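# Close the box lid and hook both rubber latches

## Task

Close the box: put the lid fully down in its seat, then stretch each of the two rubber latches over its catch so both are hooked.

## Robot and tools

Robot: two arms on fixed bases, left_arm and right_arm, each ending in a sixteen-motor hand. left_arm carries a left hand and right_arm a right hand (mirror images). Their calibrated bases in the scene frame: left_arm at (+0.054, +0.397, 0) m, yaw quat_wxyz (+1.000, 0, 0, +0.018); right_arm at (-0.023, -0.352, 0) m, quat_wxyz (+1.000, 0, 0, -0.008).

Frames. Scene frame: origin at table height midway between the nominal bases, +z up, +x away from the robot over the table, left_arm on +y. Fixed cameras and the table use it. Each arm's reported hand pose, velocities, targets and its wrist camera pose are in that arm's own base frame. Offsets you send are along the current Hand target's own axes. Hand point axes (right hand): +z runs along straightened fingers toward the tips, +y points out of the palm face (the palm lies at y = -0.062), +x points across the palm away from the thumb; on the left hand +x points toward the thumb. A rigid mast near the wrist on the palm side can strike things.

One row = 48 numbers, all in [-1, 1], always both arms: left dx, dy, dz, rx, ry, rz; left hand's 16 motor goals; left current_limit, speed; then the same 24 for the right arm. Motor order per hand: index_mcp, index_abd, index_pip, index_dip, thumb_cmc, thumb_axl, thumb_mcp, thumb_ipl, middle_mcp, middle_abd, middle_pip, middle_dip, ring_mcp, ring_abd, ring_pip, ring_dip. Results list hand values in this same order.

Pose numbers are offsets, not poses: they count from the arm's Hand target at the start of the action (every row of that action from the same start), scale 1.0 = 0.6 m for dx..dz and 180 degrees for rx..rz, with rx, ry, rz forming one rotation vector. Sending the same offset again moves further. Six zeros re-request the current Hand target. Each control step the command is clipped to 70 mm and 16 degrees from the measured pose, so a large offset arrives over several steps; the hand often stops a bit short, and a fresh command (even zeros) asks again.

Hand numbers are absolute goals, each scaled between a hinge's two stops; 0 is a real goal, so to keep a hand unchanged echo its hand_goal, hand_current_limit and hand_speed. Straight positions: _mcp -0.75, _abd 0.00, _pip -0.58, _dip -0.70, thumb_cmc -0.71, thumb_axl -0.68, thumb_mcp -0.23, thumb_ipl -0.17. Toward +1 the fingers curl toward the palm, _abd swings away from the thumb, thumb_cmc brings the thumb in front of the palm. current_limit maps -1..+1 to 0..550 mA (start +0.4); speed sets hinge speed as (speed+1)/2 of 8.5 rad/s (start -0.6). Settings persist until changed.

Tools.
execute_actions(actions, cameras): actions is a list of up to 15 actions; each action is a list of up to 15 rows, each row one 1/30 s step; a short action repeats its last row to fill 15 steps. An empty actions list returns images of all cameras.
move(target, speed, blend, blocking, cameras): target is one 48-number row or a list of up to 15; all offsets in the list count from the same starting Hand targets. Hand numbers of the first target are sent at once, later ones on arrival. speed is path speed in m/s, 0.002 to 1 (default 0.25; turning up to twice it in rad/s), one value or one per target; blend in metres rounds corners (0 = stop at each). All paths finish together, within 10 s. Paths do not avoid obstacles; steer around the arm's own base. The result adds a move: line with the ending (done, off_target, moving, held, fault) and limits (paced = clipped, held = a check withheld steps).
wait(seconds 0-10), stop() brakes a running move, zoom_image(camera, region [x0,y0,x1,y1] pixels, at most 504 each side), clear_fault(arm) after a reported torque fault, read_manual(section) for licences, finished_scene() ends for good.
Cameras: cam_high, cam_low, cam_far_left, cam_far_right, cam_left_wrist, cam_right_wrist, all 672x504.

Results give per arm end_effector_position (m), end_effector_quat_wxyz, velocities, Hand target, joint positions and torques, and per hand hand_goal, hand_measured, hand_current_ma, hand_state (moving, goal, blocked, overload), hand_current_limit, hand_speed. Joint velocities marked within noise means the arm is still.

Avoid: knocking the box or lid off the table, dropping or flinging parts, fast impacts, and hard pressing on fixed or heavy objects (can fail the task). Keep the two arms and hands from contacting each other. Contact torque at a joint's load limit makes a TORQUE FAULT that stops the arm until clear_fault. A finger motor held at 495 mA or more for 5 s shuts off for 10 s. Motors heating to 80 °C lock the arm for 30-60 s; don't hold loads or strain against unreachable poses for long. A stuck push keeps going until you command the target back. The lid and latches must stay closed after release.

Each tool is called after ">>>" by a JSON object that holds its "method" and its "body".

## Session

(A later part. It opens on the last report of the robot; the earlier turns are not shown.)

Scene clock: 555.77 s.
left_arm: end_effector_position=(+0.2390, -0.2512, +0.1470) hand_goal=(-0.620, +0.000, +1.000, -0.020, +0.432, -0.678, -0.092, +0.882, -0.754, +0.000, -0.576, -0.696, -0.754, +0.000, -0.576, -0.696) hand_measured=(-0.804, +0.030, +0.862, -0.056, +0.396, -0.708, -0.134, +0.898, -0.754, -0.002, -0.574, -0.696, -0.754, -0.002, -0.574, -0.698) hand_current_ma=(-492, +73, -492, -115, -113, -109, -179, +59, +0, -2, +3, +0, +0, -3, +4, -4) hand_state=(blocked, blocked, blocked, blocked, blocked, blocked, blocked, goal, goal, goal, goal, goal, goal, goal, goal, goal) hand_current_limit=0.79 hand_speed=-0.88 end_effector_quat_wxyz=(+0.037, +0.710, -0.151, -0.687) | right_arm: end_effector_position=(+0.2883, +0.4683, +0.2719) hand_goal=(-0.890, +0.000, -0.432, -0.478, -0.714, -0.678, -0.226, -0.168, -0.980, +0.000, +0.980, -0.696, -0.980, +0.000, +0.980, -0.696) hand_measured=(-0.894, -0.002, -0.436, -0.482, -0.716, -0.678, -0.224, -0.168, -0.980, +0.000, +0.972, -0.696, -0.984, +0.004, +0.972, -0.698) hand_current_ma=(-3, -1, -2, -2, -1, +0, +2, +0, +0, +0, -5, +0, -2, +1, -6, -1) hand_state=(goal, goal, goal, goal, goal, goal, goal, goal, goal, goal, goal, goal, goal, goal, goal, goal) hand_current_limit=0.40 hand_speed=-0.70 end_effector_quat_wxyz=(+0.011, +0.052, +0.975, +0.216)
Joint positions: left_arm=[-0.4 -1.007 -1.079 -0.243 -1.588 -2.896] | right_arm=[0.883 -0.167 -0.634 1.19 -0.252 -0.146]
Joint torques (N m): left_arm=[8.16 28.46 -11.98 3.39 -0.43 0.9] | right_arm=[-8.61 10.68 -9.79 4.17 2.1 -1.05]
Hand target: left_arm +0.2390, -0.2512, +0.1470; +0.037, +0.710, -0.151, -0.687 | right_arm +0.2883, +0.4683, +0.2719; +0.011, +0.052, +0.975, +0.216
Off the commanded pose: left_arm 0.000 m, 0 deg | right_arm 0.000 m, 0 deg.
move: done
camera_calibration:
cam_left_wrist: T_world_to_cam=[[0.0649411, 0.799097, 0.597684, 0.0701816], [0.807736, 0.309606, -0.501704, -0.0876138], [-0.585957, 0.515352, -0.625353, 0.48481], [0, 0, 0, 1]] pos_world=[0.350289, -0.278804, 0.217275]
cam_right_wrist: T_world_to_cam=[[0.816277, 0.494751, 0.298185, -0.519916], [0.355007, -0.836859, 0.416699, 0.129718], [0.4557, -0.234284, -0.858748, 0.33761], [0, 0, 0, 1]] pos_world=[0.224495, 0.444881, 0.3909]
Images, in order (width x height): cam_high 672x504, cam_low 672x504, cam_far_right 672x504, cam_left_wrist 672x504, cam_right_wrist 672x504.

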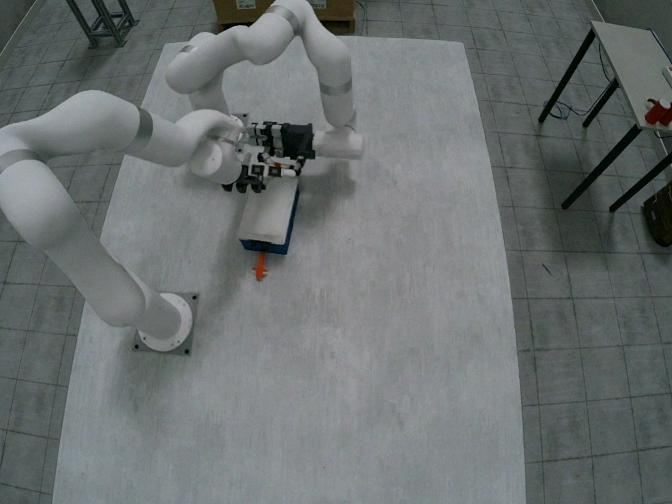

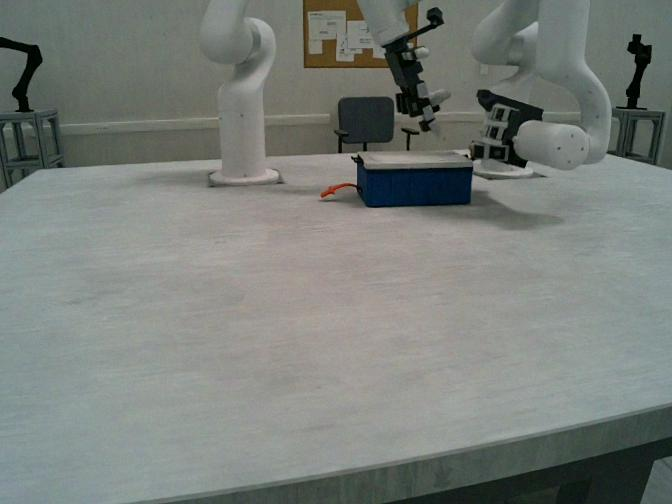

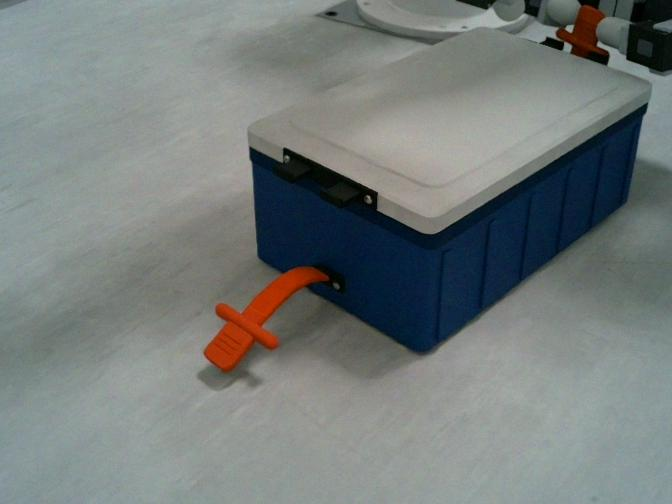

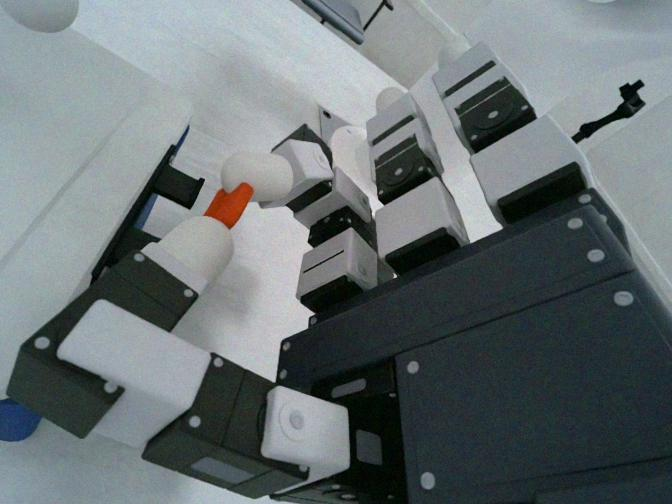

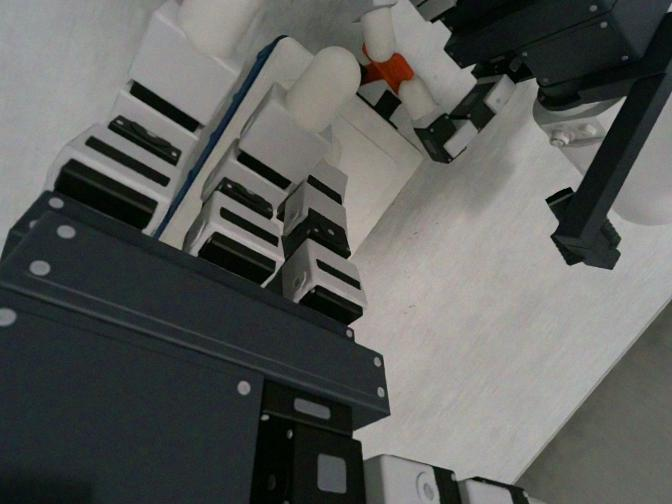

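>>> {"method": "move", "body": {"target": [0,0,0,0,0,0, -0.62,0,1.0,-0.02, 0.433,-0.678,-0.092,0.882, -0.754,0,-0.576,-0.696, -0.754,0,-0.576,-0.696, 0.79,-0.88, 0,-0.0155,0.0332,0,0,0, -0.89,0,-0.431,-0.478,-0.714,-0.678,-0.226,-0.168,-0.98,0,0.98,-0.696,-0.98,0,0.98,-0.696,0.5,-0.7], "speed": 0.05, "cameras": ["cam_low","cam_right_wrist"]}}

>>> {"method": "zoom_image", "body": {"camera": "cam_low", "region": [400, 110, 500, 200]}}

>>> {"method": "zoom_image", "body": {"camera": "cam_right_wrist", "region": [200, 0, 550, 250]}}

Scene clock: 560.93 s.
left_arm: end_effector_position=(+0.2390, -0.2512, +0.1470) hand_goal=(-0.620, +0.000, +1.000, -0.020, +0.432, -0.678, -0.092, +0.882, -0.754, +0.000, -0.576, -0.696, -0.754, +0.000, -0.576, -0.696) hand_measured=(-0.804, +0.030, +0.862, -0.056, +0.396, -0.708, -0.134, +0.898, -0.754, -0.002, -0.574, -0.696, -0.754, -0.002, -0.574, -0.698) hand_current_ma=(-492, +73, -492, -115, -113, -109, -179, +59, +0, -2, +3, +0, +0, -3, +4, -4) hand_state=(blocked, blocked, blocked, blocked, blocked, blocked, blocked, goal, goal, goal, goal, goal, goal, goal, goal, goal) hand_current_limit=0.79 hand_speed=-0.88 end_effector_quat_wxyz=(+0.037, +0.710, -0.151, -0.687) | right_arm: end_effector_position=(+0.2883, +0.4683, +0.2499) hand_goal=(-0.890, +0.000, -0.432, -0.478, -0.714, -0.678, -0.226, -0.168, -0.980, +0.000, +0.980, -0.696, -0.980, +0.000, +0.980, -0.696) hand_measured=(-0.894, -0.002, -0.436, -0.482, -0.716, -0.678, -0.224, -0.168, -0.980, +0.000, +0.972, -0.696, -0.984, +0.004, +0.972, -0.698) hand_current_ma=(-3, -1, -2, -2, -1, +0, +2, +0, +0, +0, -5, +0, -2, +1, -6, -1) hand_state=(goal, goal, goal, goal, goal, goal, goal, goal, goal, goal, goal, goal, goal, goal, goal, goal) hand_current_limit=0.50 hand_speed=-0.70 end_effector_quat_wxyz=(+0.011, +0.051, +0.975, +0.216)
Joint positions: left_arm=[-0.4 -1.007 -1.079 -0.243 -1.588 -2.896] | right_arm=[0.883 -0.216 -0.624 1.416 -0.237 -0.378]
Joint torques (N m): left_arm=[8.25 28.95 -11.91 3.18 -0.46 0.92] | right_arm=[-7.93 10.53 -9.25 3.62 1.65 -1.04]
Hand target: left_arm +0.2390, -0.2512, +0.1470; +0.037, +0.710, -0.151, -0.687 | right_arm +0.2883, +0.4683, +0.2499; +0.011, +0.052, +0.975, +0.216
Off the commanded pose: left_arm 0.000 m, 0 deg | right_arm 0.000 m, 0 deg.
move: done
camera_calibration:
cam_right_wrist: T_world_to_cam=[[0.816282, 0.494696, 0.29826, -0.51336], [0.35498, -0.836918, 0.416603, 0.138952], [0.455711, -0.23419, -0.858768, 0.318681], [0, 0, 0, 1]] pos_world=[0.224495, 0.444881, 0.3689]
Images, in order (width x height): cam_low 672x504, cam_right_wrist 672x504.

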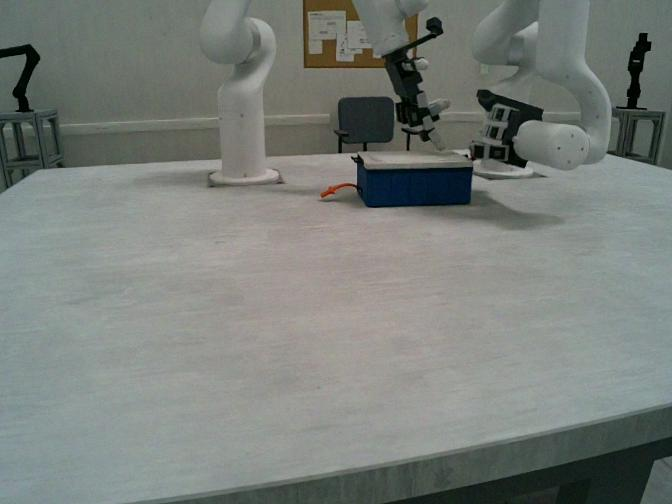

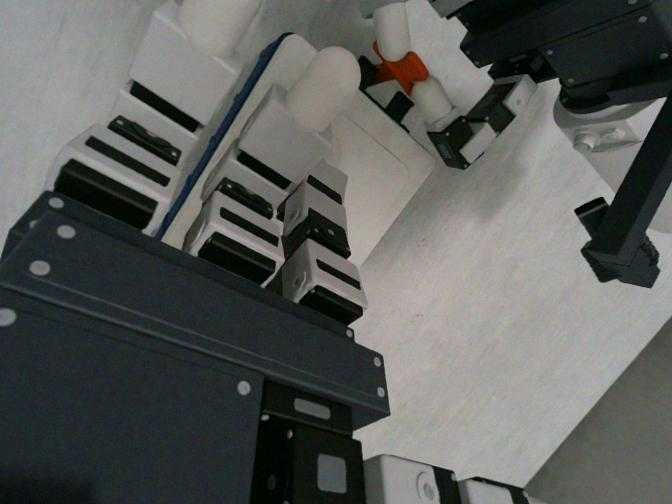

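Scaled by 5.040 from the camera's 672x504 image, which has a finer 960x720 frame.

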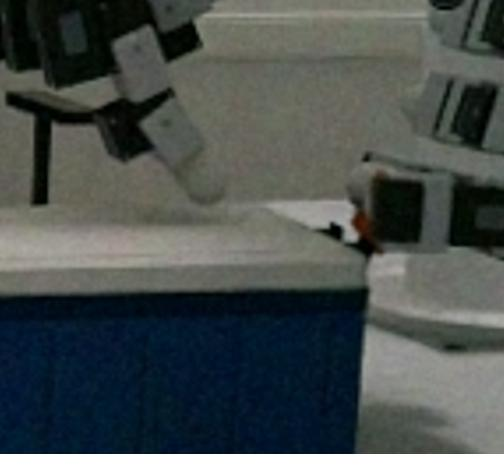

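Scaled by 1.440 from the camera's 672x504 image, which has a finer 960x720 frame.

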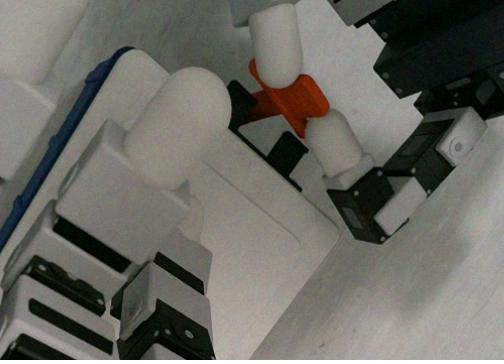

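>>> {"method": "move", "body": {"target": [0,0,0,0,0,0, -0.62,0,1.0,-0.02, 0.433,-0.678,-0.092,0.882, -0.754,0,-0.576,-0.696, -0.754,0,-0.576,-0.696, 0.79,-0.88, 0,-0.0042,0.00906,0,0,0, -0.89,0,-0.431,-0.478,-0.714,-0.678,-0.226,-0.168,-0.98,0,0.98,-0.696,-0.98,0,0.98,-0.696,0.5,-0.7], "speed": 0.03, "cameras": ["cam_low"]}}

>>> {"method": "move", "body": {"target": [0,0,0,0,0,0, -0.62,0,1.0,-0.02, 0.433,-0.678,-0.092,0.882, -0.754,0,-0.576,-0.696, -0.754,0,-0.576,-0.696, 0.79,-0.88, 0,-0.0021,0.00453,0,0,0, -0.89,0,-0.431,-0.478,-0.714,-0.678,-0.226,-0.168,-0.98,0,0.98,-0.696,-0.98,0,0.98,-0.696,0.5,-0.7], "speed": 0.03, "cameras": ["cam_low"]}}

>>> {"method": "zoom_image", "body": {"camera": "cam_low", "region": [400, 110, 500, 200]}}

Scene clock: 563.93 s.
left_arm: end_effector_position=(+0.2390, -0.2512, +0.1470) hand_goal=(-0.620, +0.000, +1.000, -0.020, +0.432, -0.678, -0.092, +0.882, -0.754, +0.000, -0.576, -0.696, -0.754, +0.000, -0.576, -0.696) hand_measured=(-0.804, +0.030, +0.862, -0.056, +0.396, -0.708, -0.134, +0.898, -0.754, -0.002, -0.574, -0.696, -0.754, -0.002, -0.574, -0.698) hand_current_ma=(-492, +73, -492, -115, -113, -109, -179, +59, +0, -2, +3, +0, +0, -3, +4, -4) hand_state=(blocked, blocked, blocked, blocked, blocked, blocked, blocked, goal, goal, goal, goal, goal, goal, goal, goal, goal) hand_current_limit=0.79 hand_speed=-0.88 end_effector_quat_wxyz=(+0.037, +0.710, -0.151, -0.687) | right_arm: end_effector_position=(+0.2883, +0.4683, +0.2439) hand_goal=(-0.890, +0.000, -0.432, -0.478, -0.714, -0.678, -0.226, -0.168, -0.980, +0.000, +0.980, -0.696, -0.980, +0.000, +0.980, -0.696) hand_measured=(-0.894, -0.002, -0.436, -0.482, -0.716, -0.678, -0.224, -0.168, -0.980, +0.000, +0.972, -0.696, -0.984, +0.004, +0.972, -0.698) hand_current_ma=(-3, -1, -2, -2, -1, +0, +2, +0, +0, +0, -5, +0, -2, +1, -6, -1) hand_state=(goal, goal, goal, goal, goal, goal, goal, goal, goal, goal, goal, goal, goal, goal, goal, goal) hand_current_limit=0.50 hand_speed=-0.70 end_effector_quat_wxyz=(+0.011, +0.052, +0.975, +0.216)
Joint positions: left_arm=[-0.4 -1.007 -1.079 -0.243 -1.588 -2.896] | right_arm=[0.883 -0.23 -0.622 1.482 -0.235 -0.446]
Joint torques (N m): left_arm=[7.2 29.22 -11.84 3.29 -0.44 0.89] | right_arm=[-5.19 11.53 -9.23 4.22 1.9 -1.14]
Hand target: left_arm +0.2390, -0.2512, +0.1470; +0.037, +0.710, -0.151, -0.687 | right_arm +0.2883, +0.4683, +0.2439; +0.011, +0.052, +0.975, +0.216
Off the commanded pose: left_arm 0.000 m, 0 deg | right_arm 0.000 m, 0 deg.
move: done
Images, in order (width x height): cam_low 672x504.

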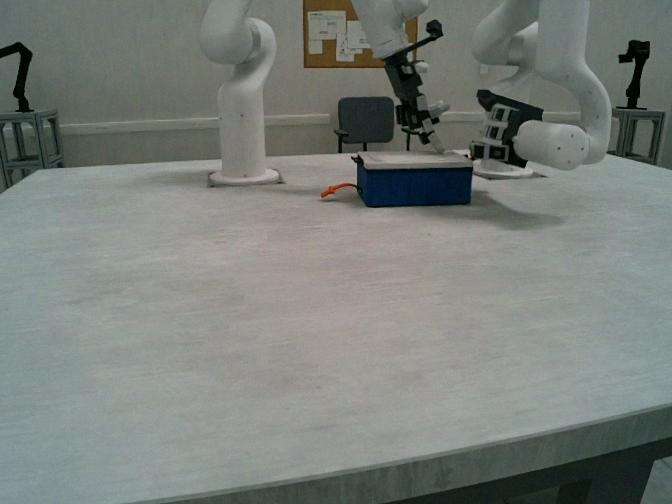

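Scene clock: 564.73 s.
left_arm: end_effector_position=(+0.2390, -0.2512, +0.1470) hand_goal=(-0.620, +0.000, +1.000, -0.020, +0.432, -0.678, -0.092, +0.882, -0.754, +0.000, -0.576, -0.696, -0.754, +0.000, -0.576, -0.696) hand_measured=(-0.804, +0.034, +0.862, -0.056, +0.394, -0.708, -0.134, +0.896, -0.754, -0.002, -0.574, -0.696, -0.754, -0.002, -0.574, -0.698) hand_current_ma=(-492, +87, -492, -115, -118, -115, -180, +54, +0, -2, +3, +0, +0, -3, +4, -4) hand_state=(blocked, blocked, blocked, blocked, blocked, blocked, blocked, goal, goal, goal, goal, goal, goal, goal, goal, goal) hand_current_limit=0.79 hand_speed=-0.88 end_effector_quat_wxyz=(+0.037, +0.710, -0.151, -0.687) | right_arm: end_effector_position=(+0.2883, +0.4683, +0.2409) hand_goal=(-0.890, +0.000, -0.432, -0.478, -0.714, -0.678, -0.226, -0.168, -0.980, +0.000, +0.980, -0.696, -0.980, +0.000, +0.980, -0.696) hand_measured=(-0.890, -0.002, -0.430, -0.476, -0.716, -0.678, -0.224, -0.168, -0.980, +0.000, +0.972, -0.696, -0.984, +0.004, +0.972, -0.698) hand_current_ma=(+0, +0, +1, +1, -1, +0, +2, +0, +0, +0, -5, +0, -2, +1, -6, -1) hand_state=(goal, goal, goal, goal, goal, goal, goal, goal, goal, goal, goal, goal, goal, goal, goal, goal) hand_current_limit=0.50 hand_speed=-0.70 end_effector_quat_wxyz=(+0.011, +0.052, +0.975, +0.216)
Joint positions: left_arm=[-0.4 -1.007 -1.079 -0.243 -1.588 -2.896] | right_arm=[0.883 -0.237 -0.622 1.515 -0.235 -0.48]
Joint torques (N m): left_arm=[7.14 30.44 -11.9 3.12 -1.04 0.93] | right_arm=[-4.78 9.99 -8.56 4.43 1.76 -1.03]
Hand target: left_arm +0.2390, -0.2512, +0.1470; +0.037, +0.710, -0.151, -0.687 | right_arm +0.2883, +0.4683, +0.2409; +0.011, +0.052, +0.975, +0.216
Off the commanded pose: left_arm 0.000 m, 0 deg | right_arm 0.000 m, 0 deg.
move: done
Images, in order (width x height): cam_low 672x504.

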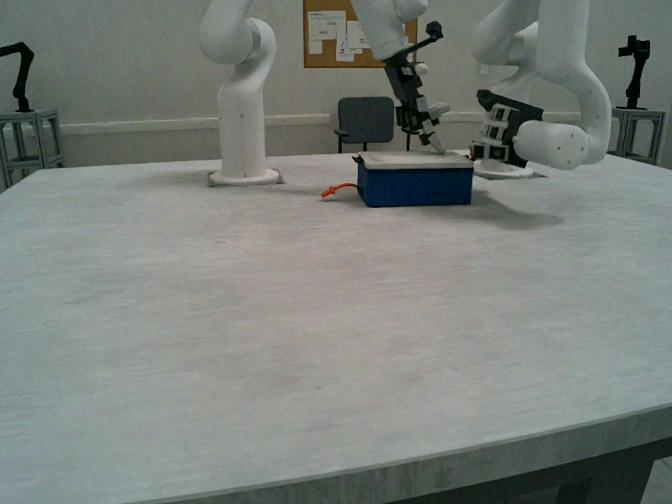

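Scaled by 5.040 from the camera's 672x504 image, which has a finer 960x720 frame.

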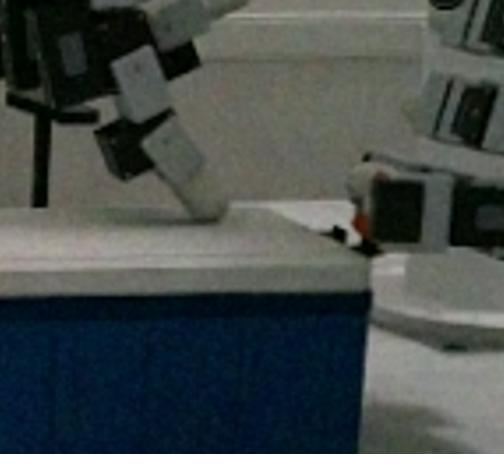

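>>> {"method": "move", "body": {"target": [0,0,0,0,0,0, -0.62,0,1.0,-0.02, 0.433,-0.678,-0.092,0.882, -0.754,0,-0.576,-0.696, -0.754,0,-0.576,-0.696, 0.79,-0.88, 0,-0.0021,0.00453,0,0,0, -0.89,0,-0.431,-0.478,-0.714,-0.678,-0.226,-0.168,-0.98,0,0.98,-0.696,-0.98,0,0.98,-0.696,0.7,-0.7], "speed": 0.03, "cameras": ["cam_low"]}}

>>> {"method": "zoom_image", "body": {"camera": "cam_low", "region": [400, 110, 500, 200]}}

Scene clock: 566.63 s.
left_arm: end_effector_position=(+0.2390, -0.2512, +0.1470) hand_goal=(-0.620, +0.000, +1.000, -0.020, +0.432, -0.678, -0.092, +0.882, -0.754, +0.000, -0.576, -0.696, -0.754, +0.000, -0.576, -0.696) hand_measured=(-0.804, +0.034, +0.862, -0.056, +0.394, -0.708, -0.134, +0.902, -0.754, -0.002, -0.574, -0.696, -0.754, -0.002, -0.574, -0.698) hand_current_ma=(-492, +87, -492, -115, -118, -115, -180, +77, +0, -2, +3, +0, +0, -3, +4, -4) hand_state=(blocked, blocked, blocked, blocked, blocked, blocked, blocked, goal, goal, goal, goal, goal, goal, goal, goal, goal) hand_current_limit=0.79 hand_speed=-0.88 end_effector_quat_wxyz=(+0.037, +0.710, -0.151, -0.687) | right_arm: end_effector_position=(+0.2883, +0.4683, +0.2380) hand_goal=(-0.890, +0.000, -0.432, -0.478, -0.714, -0.678, -0.226, -0.168, -0.980, +0.000, +0.980, -0.696, -0.980, +0.000, +0.980, -0.696) hand_measured=(-0.882, -0.002, -0.408, -0.456, -0.716, -0.678, -0.224, -0.168, -0.980, +0.000, +0.972, -0.696, -0.984, +0.004, +0.972, -0.698) hand_current_ma=(+6, +0, +29, +28, -1, +0, +2, +0, +0, +0, -5, +0, -2, +1, -6, -1) hand_state=(goal, goal, blocked, blocked, goal, goal, goal, goal, goal, goal, goal, goal, goal, goal, goal, goal) hand_current_limit=0.70 hand_speed=-0.70 end_effector_quat_wxyz=(+0.011, +0.052, +0.975, +0.216)
Joint positions: left_arm=[-0.4 -1.007 -1.079 -0.243 -1.588 -2.896] | right_arm=[0.883 -0.244 -0.621 1.547 -0.234 -0.514]
Joint torques (N m): left_arm=[6.92 32.65 -11.9 3.25 -2.86 0.89] | right_arm=[1.42 7.01 -6.88 4.3 1.35 -0.91]
Hand target: left_arm +0.2390, -0.2512, +0.1470; +0.037, +0.710, -0.151, -0.687 | right_arm +0.2883, +0.4683, +0.2379; +0.011, +0.052, +0.975, +0.216
Off the commanded pose: left_arm 0.000 m, 0 deg | right_arm 0.000 m, 0 deg.
move: done
Images, in order (width x height): cam_low 672x504.

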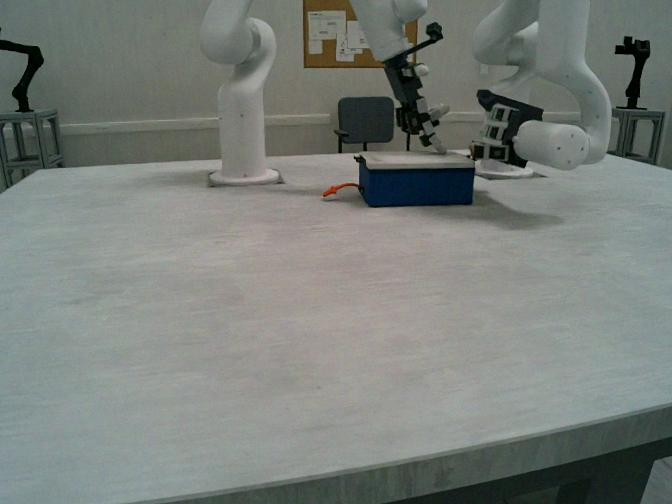

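Scaled by 5.040 from the camera's 672x504 image, which has a finer 960x720 frame.

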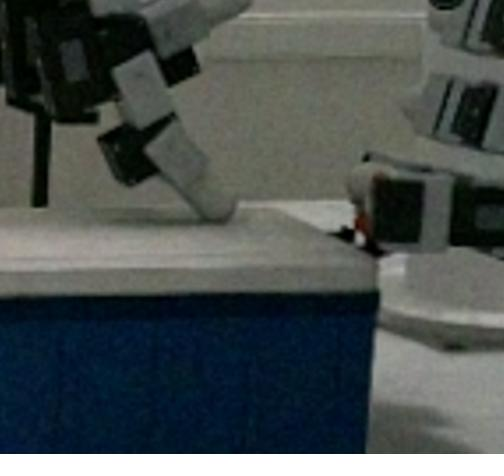

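>>> {"method": "execute_actions", "body": {"actions": [], "cameras": ["cam_far_right","cam_left_wrist","cam_high"]}}

>>> {"method": "zoom_image", "body": {"camera": "cam_far_right", "region": [500, 0, 672, 120]}}

>>> {"method": "zoom_image", "body": {"camera": "cam_left_wrist", "region": [60, 80, 310, 300]}}

Scene clock: 567.53 s.
left_arm: end_effector_position=(+0.2390, -0.2512, +0.1470) hand_goal=(-0.620, +0.000, +1.000, -0.020, +0.432, -0.678, -0.092, +0.882, -0.754, +0.000, -0.576, -0.696, -0.754, +0.000, -0.576, -0.696) hand_measured=(-0.804, +0.034, +0.862, -0.056, +0.394, -0.708, -0.134, +0.902, -0.754, -0.002, -0.574, -0.696, -0.754, -0.002, -0.574, -0.698) hand_current_ma=(-492, +87, -492, -115, -118, -115, -180, +77, +0, -2, +3, +0, +0, -3, +4, -4) hand_state=(blocked, blocked, blocked, blocked, blocked, blocked, blocked, goal, goal, goal, goal, goal, goal, goal, goal, goal) hand_current_limit=0.79 hand_speed=-0.88 end_effector_quat_wxyz=(+0.037, +0.710, -0.151, -0.687) | right_arm: end_effector_position=(+0.2883, +0.4683, +0.2379) hand_goal=(-0.890, +0.000, -0.432, -0.478, -0.714, -0.678, -0.226, -0.168, -0.980, +0.000, +0.980, -0.696, -0.980, +0.000, +0.980, -0.696) hand_measured=(-0.882, -0.002, -0.408, -0.456, -0.716, -0.678, -0.224, -0.168, -0.980, +0.000, +0.972, -0.696, -0.984, +0.004, +0.972, -0.698) hand_current_ma=(+6, +0, +29, +28, -1, +0, +2, +0, +0, +0, -5, +0, -2, +1, -6, -1) hand_state=(goal, goal, blocked, blocked, goal, goal, goal, goal, goal, goal, goal, goal, goal, goal, goal, goal) hand_current_limit=0.70 hand_speed=-0.70 end_effector_quat_wxyz=(+0.011, +0.052, +0.975, +0.216)
Joint positions: left_arm=[-0.4 -1.007 -1.079 -0.243 -1.588 -2.896] | right_arm=[0.883 -0.244 -0.621 1.547 -0.234 -0.514]
Joint velocities: within noise
Joint torques (N m): left_arm=[7.16 33.54 -11.82 2.94 -3.69 0.95] | right_arm=[4.41 7.53 -7.54 4.05 0.76 -1.01]
Motor temperatures (°C): left_arm=[22 26 30 23 32 30] | right_arm=[22 22 27 26 32 29]
Hand target: left_arm +0.2390, -0.2512, +0.1470; +0.037, +0.710, -0.151, -0.687 | right_arm +0.2883, +0.4683, +0.2379; +0.011, +0.052, +0.975, +0.216
Off the commanded pose: left_arm 0.000 m, 0 deg | right_arm 0.000 m, 0 deg.
camera_calibration:
cam_left_wrist: T_world_to_cam=[[0.0648934, 0.799079, 0.597714, 0.0701869], [0.807739, 0.309654, -0.501669, -0.0876099], [-0.585957, 0.515352, -0.625353, 0.48481], [0, 0, 0, 1]] pos_world=[0.350289, -0.278804, 0.217275]
Images, in order (width x height): cam_high 672x504, cam_far_right 672x504, cam_left_wrist 672x504.

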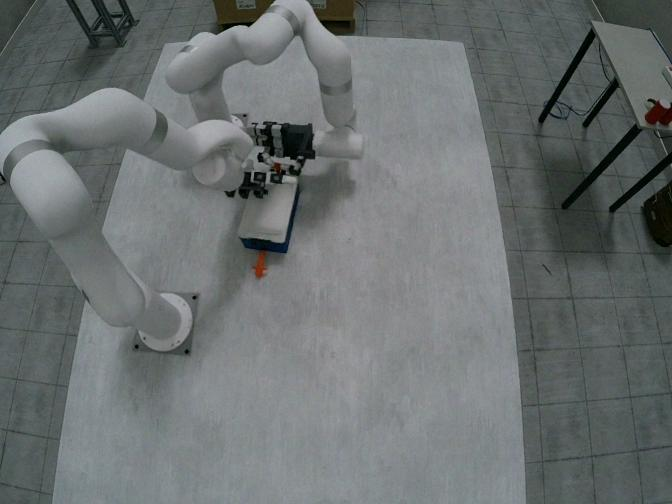

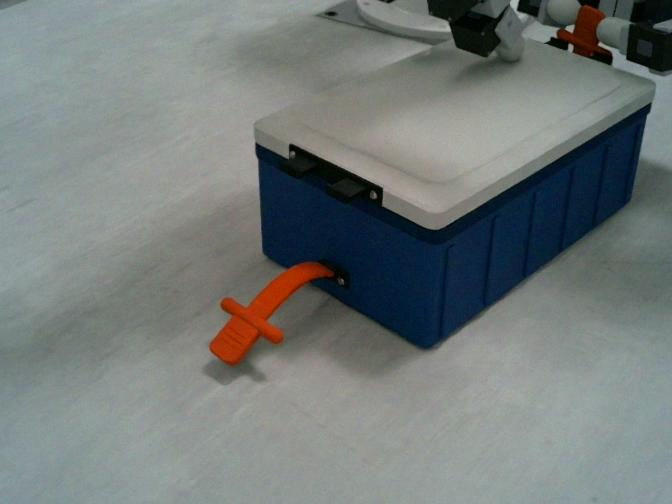

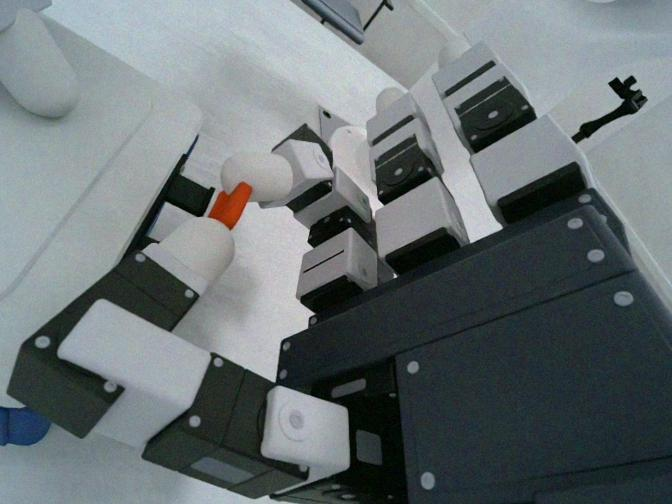

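Scaled by 2.930 from the camera's 672x504 image, which has a finer 960x720 frame.

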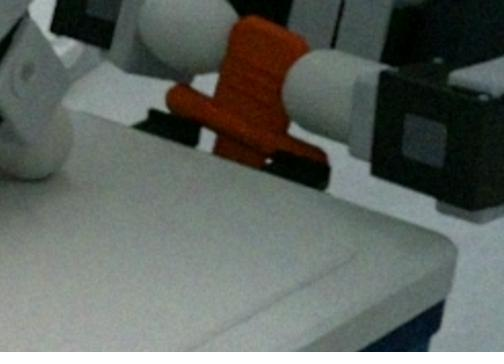

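Scaled by 2.016 from the camera's 672x504 image, which has a finer 960x720 frame.

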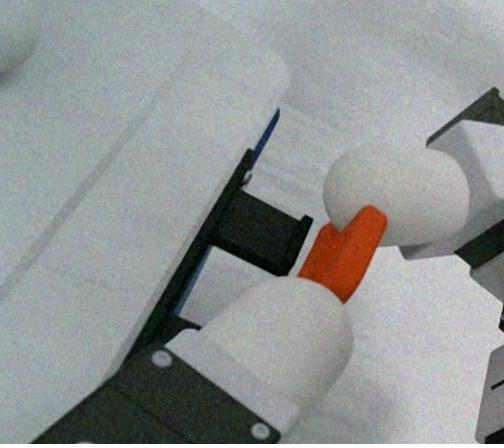

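>>> {"method": "move", "body": {"target": [-0.0110,-0.0022,0.0012,0,0,0, -0.62,0,1.0,-0.02, 0.433,-0.678,-0.092,0.882, -0.754,0,-0.576,-0.696, -0.754,0,-0.576,-0.696, 0.79,-0.88, 0,0,0,0,0,0, -0.89,0,-0.431,-0.478,-0.714,-0.678,-0.226,-0.168,-0.98,0,0.98,-0.696,-0.98,0,0.98,-0.696,0.7,-0.7], "speed": 0.03, "cameras": ["cam_far_right","cam_left_wrist","cam_low"]}}

>>> {"method": "zoom_image", "body": {"camera": "cam_far_right", "region": [500, 0, 672, 120]}}

>>> {"method": "zoom_image", "body": {"camera": "cam_low", "region": [340, 110, 500, 220]}}

Scene clock: 570.00 s.
left_arm: end_effector_position=(+0.2384, -0.2481, +0.1530) hand_goal=(-0.620, +0.000, +1.000, -0.020, +0.432, -0.678, -0.092, +0.882, -0.754, +0.000, -0.576, -0.696, -0.754, +0.000, -0.576, -0.696) hand_measured=(-0.804, +0.036, +0.870, -0.056, +0.376, -0.728, -0.134, +0.902, -0.754, -0.002, -0.574, -0.696, -0.754, -0.002, -0.574, -0.698) hand_current_ma=(-492, +96, -492, -115, -195, -206, -180, +74, +0, -2, +3, +0, +0, -3, +4, -4) hand_state=(blocked, blocked, blocked, blocked, blocked, blocked, blocked, goal, goal, goal, goal, goal, goal, goal, goal, goal) hand_current_limit=0.79 hand_speed=-0.88 end_effector_quat_wxyz=(+0.037, +0.710, -0.151, -0.687) | right_arm: end_effector_position=(+0.2883, +0.4683, +0.2379) hand_goal=(-0.890, +0.000, -0.432, -0.478, -0.714, -0.678, -0.226, -0.168, -0.980, +0.000, +0.980, -0.696, -0.980, +0.000, +0.980, -0.696) hand_measured=(-0.874, -0.002, -0.408, -0.456, -0.716, -0.678, -0.224, -0.168, -0.980, +0.000, +0.972, -0.696, -0.984, +0.004, +0.972, -0.698) hand_current_ma=(+17, +0, +30, +28, -1, +0, +2, +0, +0, +0, -5, +0, -2, +1, -6, -1) hand_state=(goal, goal, blocked, blocked, goal, goal, goal, goal, goal, goal, goal, goal, goal, goal, goal, goal) hand_current_limit=0.70 hand_speed=-0.70 end_effector_quat_wxyz=(+0.011, +0.052, +0.975, +0.216)
Joint positions: left_arm=[-0.395 -0.991 -1.067 -0.238 -1.592 -2.897] | right_arm=[0.883 -0.244 -0.621 1.548 -0.234 -0.514]
Joint torques (N m): left_arm=[8.52 47.9 0.69 3.7 -7.39 0] | right_arm=[6.25 15.75 -10.23 3.88 -0.7 -1.07]
Hand target: left_arm +0.2384, -0.2481, +0.1530; +0.037, +0.710, -0.151, -0.687 | right_arm +0.2883, +0.4683, +0.2379; +0.011, +0.052, +0.975, +0.216
Off the commanded pose: left_arm 0.000 m, 0 deg | right_arm 0.000 m, 0 deg.
move: done
camera_calibration:
cam_left_wrist: T_world_to_cam=[[0.0649411, 0.799097, 0.597684, 0.0641508], [0.807736, 0.309606, -0.501704, -0.0851595], [-0.585957, 0.515352, -0.625353, 0.486672], [0, 0, 0, 1]] pos_world=[0.349789, -0.275704, 0.223275]
Images, in order (width x height): cam_low 672x504, cam_far_right 672x504, cam_left_wrist 672x504.

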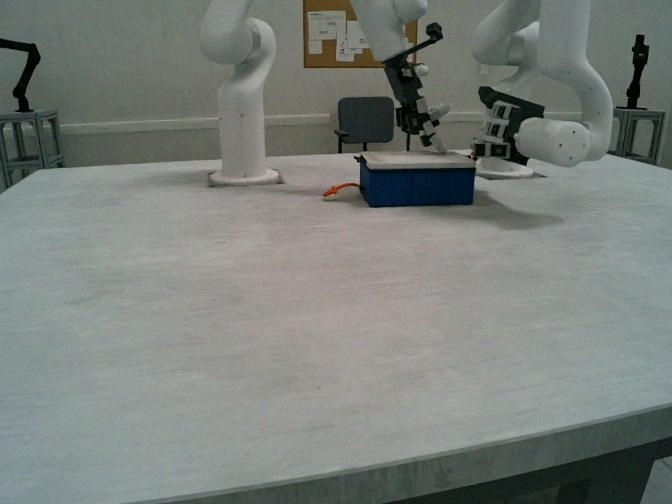

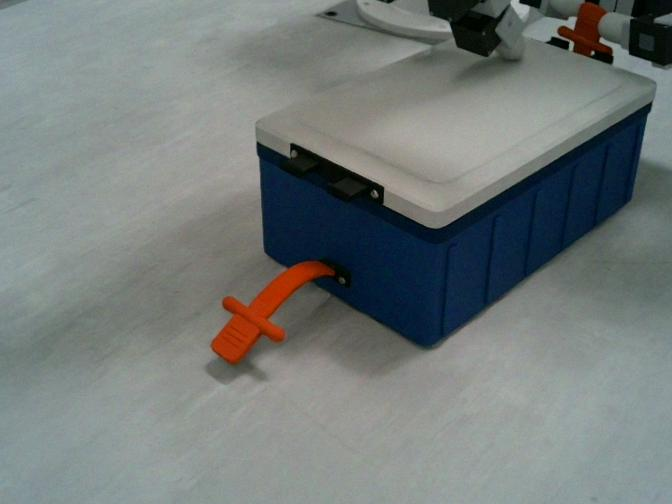

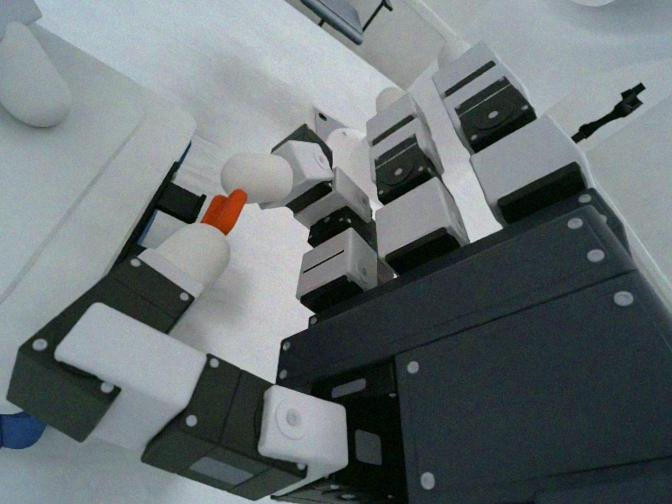

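Scaled by 2.930 from the camera's 672x504 image, which has a finer 960x720 frame.

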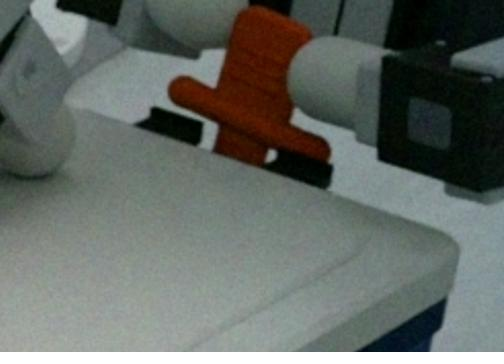

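Scaled by 3.150 from the camera's 672x504 image, which has a finer 960x720 frame.

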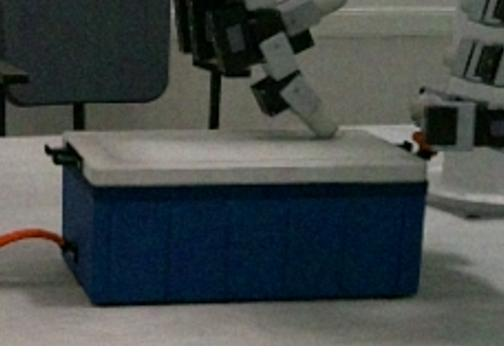

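>>> {"method": "move", "body": {"target": [[0,0,0,0,0,0, -0.62,-0.03,1.0,-0.02, 0.475,-0.65,-0.092,0.882, -0.754,0,-0.576,-0.696, -0.754,0,-0.576,-0.696, 0.79,-0.95, 0,0,0,0,0,0, -0.89,0,-0.431,-0.478,-0.714,-0.678,-0.226,-0.168,-0.98,0,0.98,-0.696,-0.98,0,0.98,-0.696,0.7,-0.7],[-0.00643,0.00172,-0.0003,0,0,0, -0.62,-0.03,1.0,-0.02, 0.475,-0.65,-0.092,0.882, -0.754,0,-0.576,-0.696, -0.754,0,-0.576,-0.696, 0.79,-0.95, 0,0,0,0,0,0, -0.89,0,-0.431,-0.478,-0.714,-0.678,-0.226,-0.168,-0.98,0,0.98,-0.696,-0.98,0,0.98,-0.696,0.7,-0.7]], "speed": 0.03, "cameras": ["cam_far_right","cam_left_wrist"]}}

>>> {"method": "zoom_image", "body": {"camera": "cam_far_right", "region": [500, 0, 672, 120]}}

Scene clock: 574.37 s.
left_arm: end_effector_position=(+0.2384, -0.2481, +0.1569) hand_goal=(-0.620, -0.030, +1.000, -0.020, +0.474, -0.650, -0.092, +0.882, -0.754, +0.000, -0.576, -0.696, -0.754, +0.000, -0.576, -0.696) hand_measured=(-0.804, +0.036, +0.870, -0.056, +0.376, -0.728, -0.134, +0.900, -0.754, -0.002, -0.574, -0.696, -0.754, -0.002, -0.574, -0.698) hand_current_ma=(-492, +199, -492, -115, -385, -356, -180, +70, +0, -2, +3, +0, +0, -3, +4, -4) hand_state=(blocked, blocked, blocked, blocked, blocked, blocked, blocked, goal, goal, goal, goal, goal, goal, goal, goal, goal) hand_current_limit=0.79 hand_speed=-0.95 end_effector_quat_wxyz=(+0.037, +0.710, -0.151, -0.687) | right_arm: end_effector_position=(+0.2883, +0.4683, +0.2380) hand_goal=(-0.890, +0.000, -0.432, -0.478, -0.714, -0.678, -0.226, -0.168, -0.980, +0.000, +0.980, -0.696, -0.980, +0.000, +0.980, -0.696) hand_measured=(-0.864, -0.002, -0.408, -0.456, -0.716, -0.678, -0.224, -0.168, -0.980, +0.000, +0.972, -0.696, -0.984, +0.004, +0.972, -0.698) hand_current_ma=(+40, +0, +31, +28, -1, +0, +2, +0, +0, +0, -5, +0, -2, +1, -6, -1) hand_state=(blocked, goal, blocked, blocked, goal, goal, goal, goal, goal, goal, goal, goal, goal, goal, goal, goal) hand_current_limit=0.70 hand_speed=-0.70 end_effector_quat_wxyz=(+0.011, +0.052, +0.975, +0.216)
Joint positions: left_arm=[-0.395 -0.981 -1.062 -0.238 -1.597 -2.898] | right_arm=[0.883 -0.244 -0.621 1.548 -0.234 -0.514]
Joint torques (N m): left_arm=[8.93 49.04 0.8 2.23 -7.86 0.03] | right_arm=[6.07 27.5 -17.14 4.27 -2.3 -0.7]
Hand target: left_arm +0.2384, -0.2481, +0.1570; +0.037, +0.710, -0.151, -0.687 | right_arm +0.2883, +0.4683, +0.2379; +0.011, +0.052, +0.975, +0.216
Off the commanded pose: left_arm 0.000 m, 0 deg | right_arm 0.000 m, 0 deg.
move: done
camera_calibration:
cam_left_wrist: T_world_to_cam=[[0.0650528, 0.799081, 0.597694, 0.0616405], [0.807748, 0.309526, -0.501733, -0.0831229], [-0.585927, 0.515425, -0.625321, 0.489065], [0, 0, 0, 1]] pos_world=[0.349689, -0.275604, 0.227275]
Images, in order (width x height): cam_far_right 672x504, cam_left_wrist 672x504.

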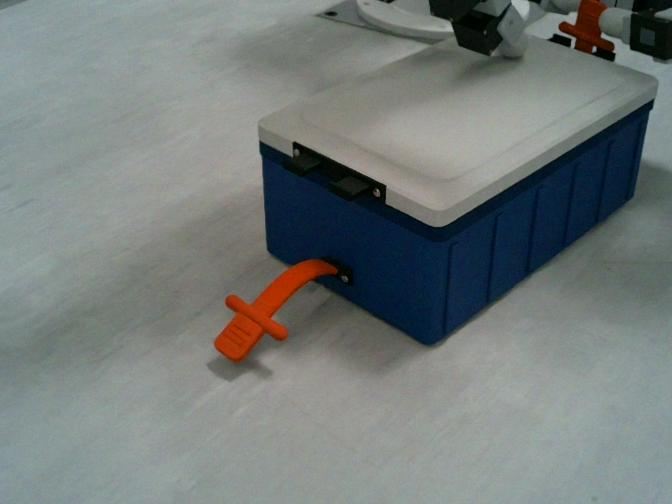

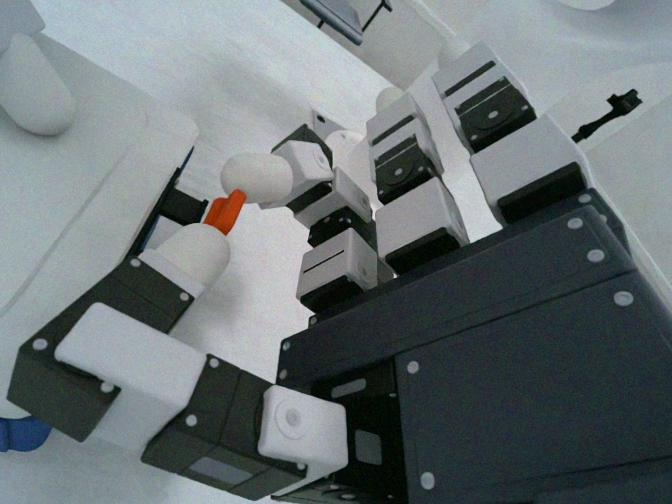

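Scaled by 2.930 from the camera's 672x504 image, which has a finer 960x720 frame.

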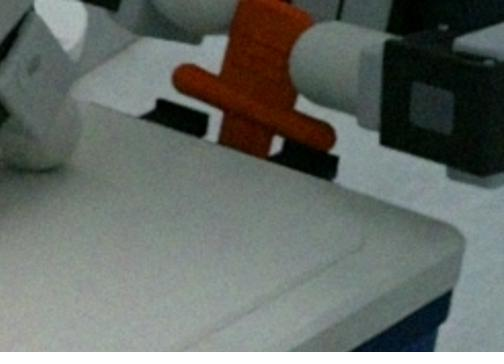

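>>> {"method": "move", "body": {"target": [0.0058,0.0217,0,0,0,0,-0.62,-0.03,1.0,-0.02,0.475,-0.65,-0.092,0.882,-0.754,0,-0.576,-0.696,-0.754,0,-0.576,-0.696,0.79,-0.95,0,0,0,0,0,0,-0.89,0,-0.431,-0.478,-0.714,-0.678,-0.226,-0.168,-0.98,0,0.98,-0.696,-0.98,0,0.98,-0.696,0.7,-0.7], "speed": 0.03, "cameras": ["cam_far_right","cam_high"]}}

>>> {"method": "zoom_image", "body": {"camera": "cam_far_right", "region": [500, 0, 672, 120]}}

>>> {"method": "zoom_image", "body": {"camera": "cam_high", "region": [250, 145, 310, 190]}}

Scene clock: 583.20 s.
left_arm: end_effector_position=(+0.2363, -0.2614, +0.1570) hand_goal=(-0.620, -0.030, +1.000, -0.020, +0.474, -0.650, -0.092, +0.882, -0.754, +0.000, -0.576, -0.696, -0.754, +0.000, -0.576, -0.696) hand_measured=(-0.804, +0.036, +0.870, -0.056, +0.376, -0.728, -0.084, +0.926, -0.754, -0.002, -0.574, -0.696, -0.754, -0.002, -0.574, -0.698) hand_current_ma=(-492, +199, -492, -115, -385, -356, +22, +201, +0, -2, +3, +0, +0, -3, +4, -4) hand_state=(blocked, blocked, blocked, blocked, blocked, blocked, goal, blocked, goal, goal, goal, goal, goal, goal, goal, goal) hand_current_limit=0.79 hand_speed=-0.95 end_effector_quat_wxyz=(+0.037, +0.710, -0.151, -0.687) | right_arm: end_effector_position=(+0.2883, +0.4683, +0.2380) hand_goal=(-0.890, +0.000, -0.432, -0.478, -0.714, -0.678, -0.226, -0.168, -0.980, +0.000, +0.980, -0.696, -0.980, +0.000, +0.980, -0.696) hand_measured=(-0.862, -0.002, -0.408, -0.456, -0.716, -0.678, -0.224, -0.168, -0.980, +0.000, +0.972, -0.696, -0.984, +0.004, +0.972, -0.698) hand_current_ma=(+40, +0, +31, +28, -1, +0, +2, +0, +0, +0, -5, +0, -2, +1, -6, -1) hand_state=(blocked, goal, blocked, blocked, goal, goal, goal, goal, goal, goal, goal, goal, goal, goal, goal, goal) hand_current_limit=0.70 hand_speed=-0.70 end_effector_quat_wxyz=(+0.011, +0.052, +0.975, +0.216)
Joint positions: left_arm=[-0.42 -0.985 -1.072 -0.264 -1.602 -2.902] | right_arm=[0.883 -0.244 -0.621 1.548 -0.234 -0.514]
Joint torques (N m): left_arm=[-7.45 30.14 -12.47 -4.19 -7.47 0.01] | right_arm=[5.14 17.94 -16.91 3.89 -2.11 -0.64]
Hand target: left_arm +0.2363, -0.2614, +0.1570; +0.037, +0.710, -0.151, -0.687 | right_arm +0.2883, +0.4683, +0.2379; +0.011, +0.052, +0.975, +0.216
Off the commanded pose: left_arm 0.000 m, 0 deg | right_arm 0.000 m, 0 deg.
move: done
Images, in order (width x height): cam_high 672x504, cam_far_right 672x504.

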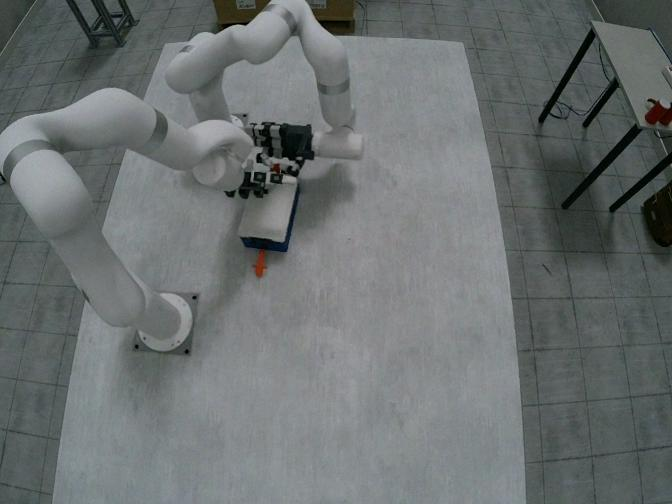

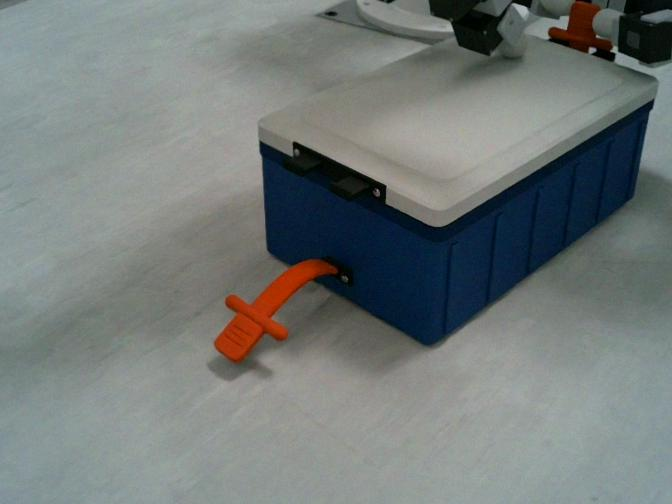

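Scaled by 2.930 from the camera's 672x504 image, which has a finer 960x720 frame.

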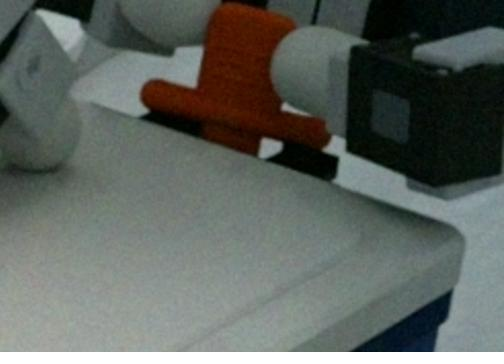

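Scaled by 8.400 from the camera's 672x504 image, which has a finer 960x720 frame.

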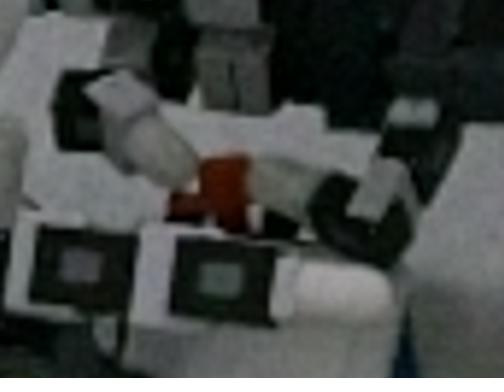

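>>> {"method": "zoom_image", "body": {"camera": "cam_far_right", "region": [540, 0, 630, 64]}}

Scaled by 5.600 from the camera's 672x504 image, which has a finer 960x720 frame.

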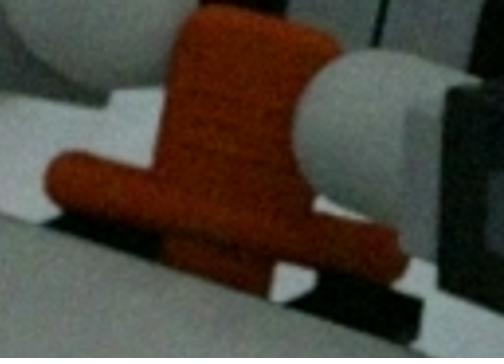

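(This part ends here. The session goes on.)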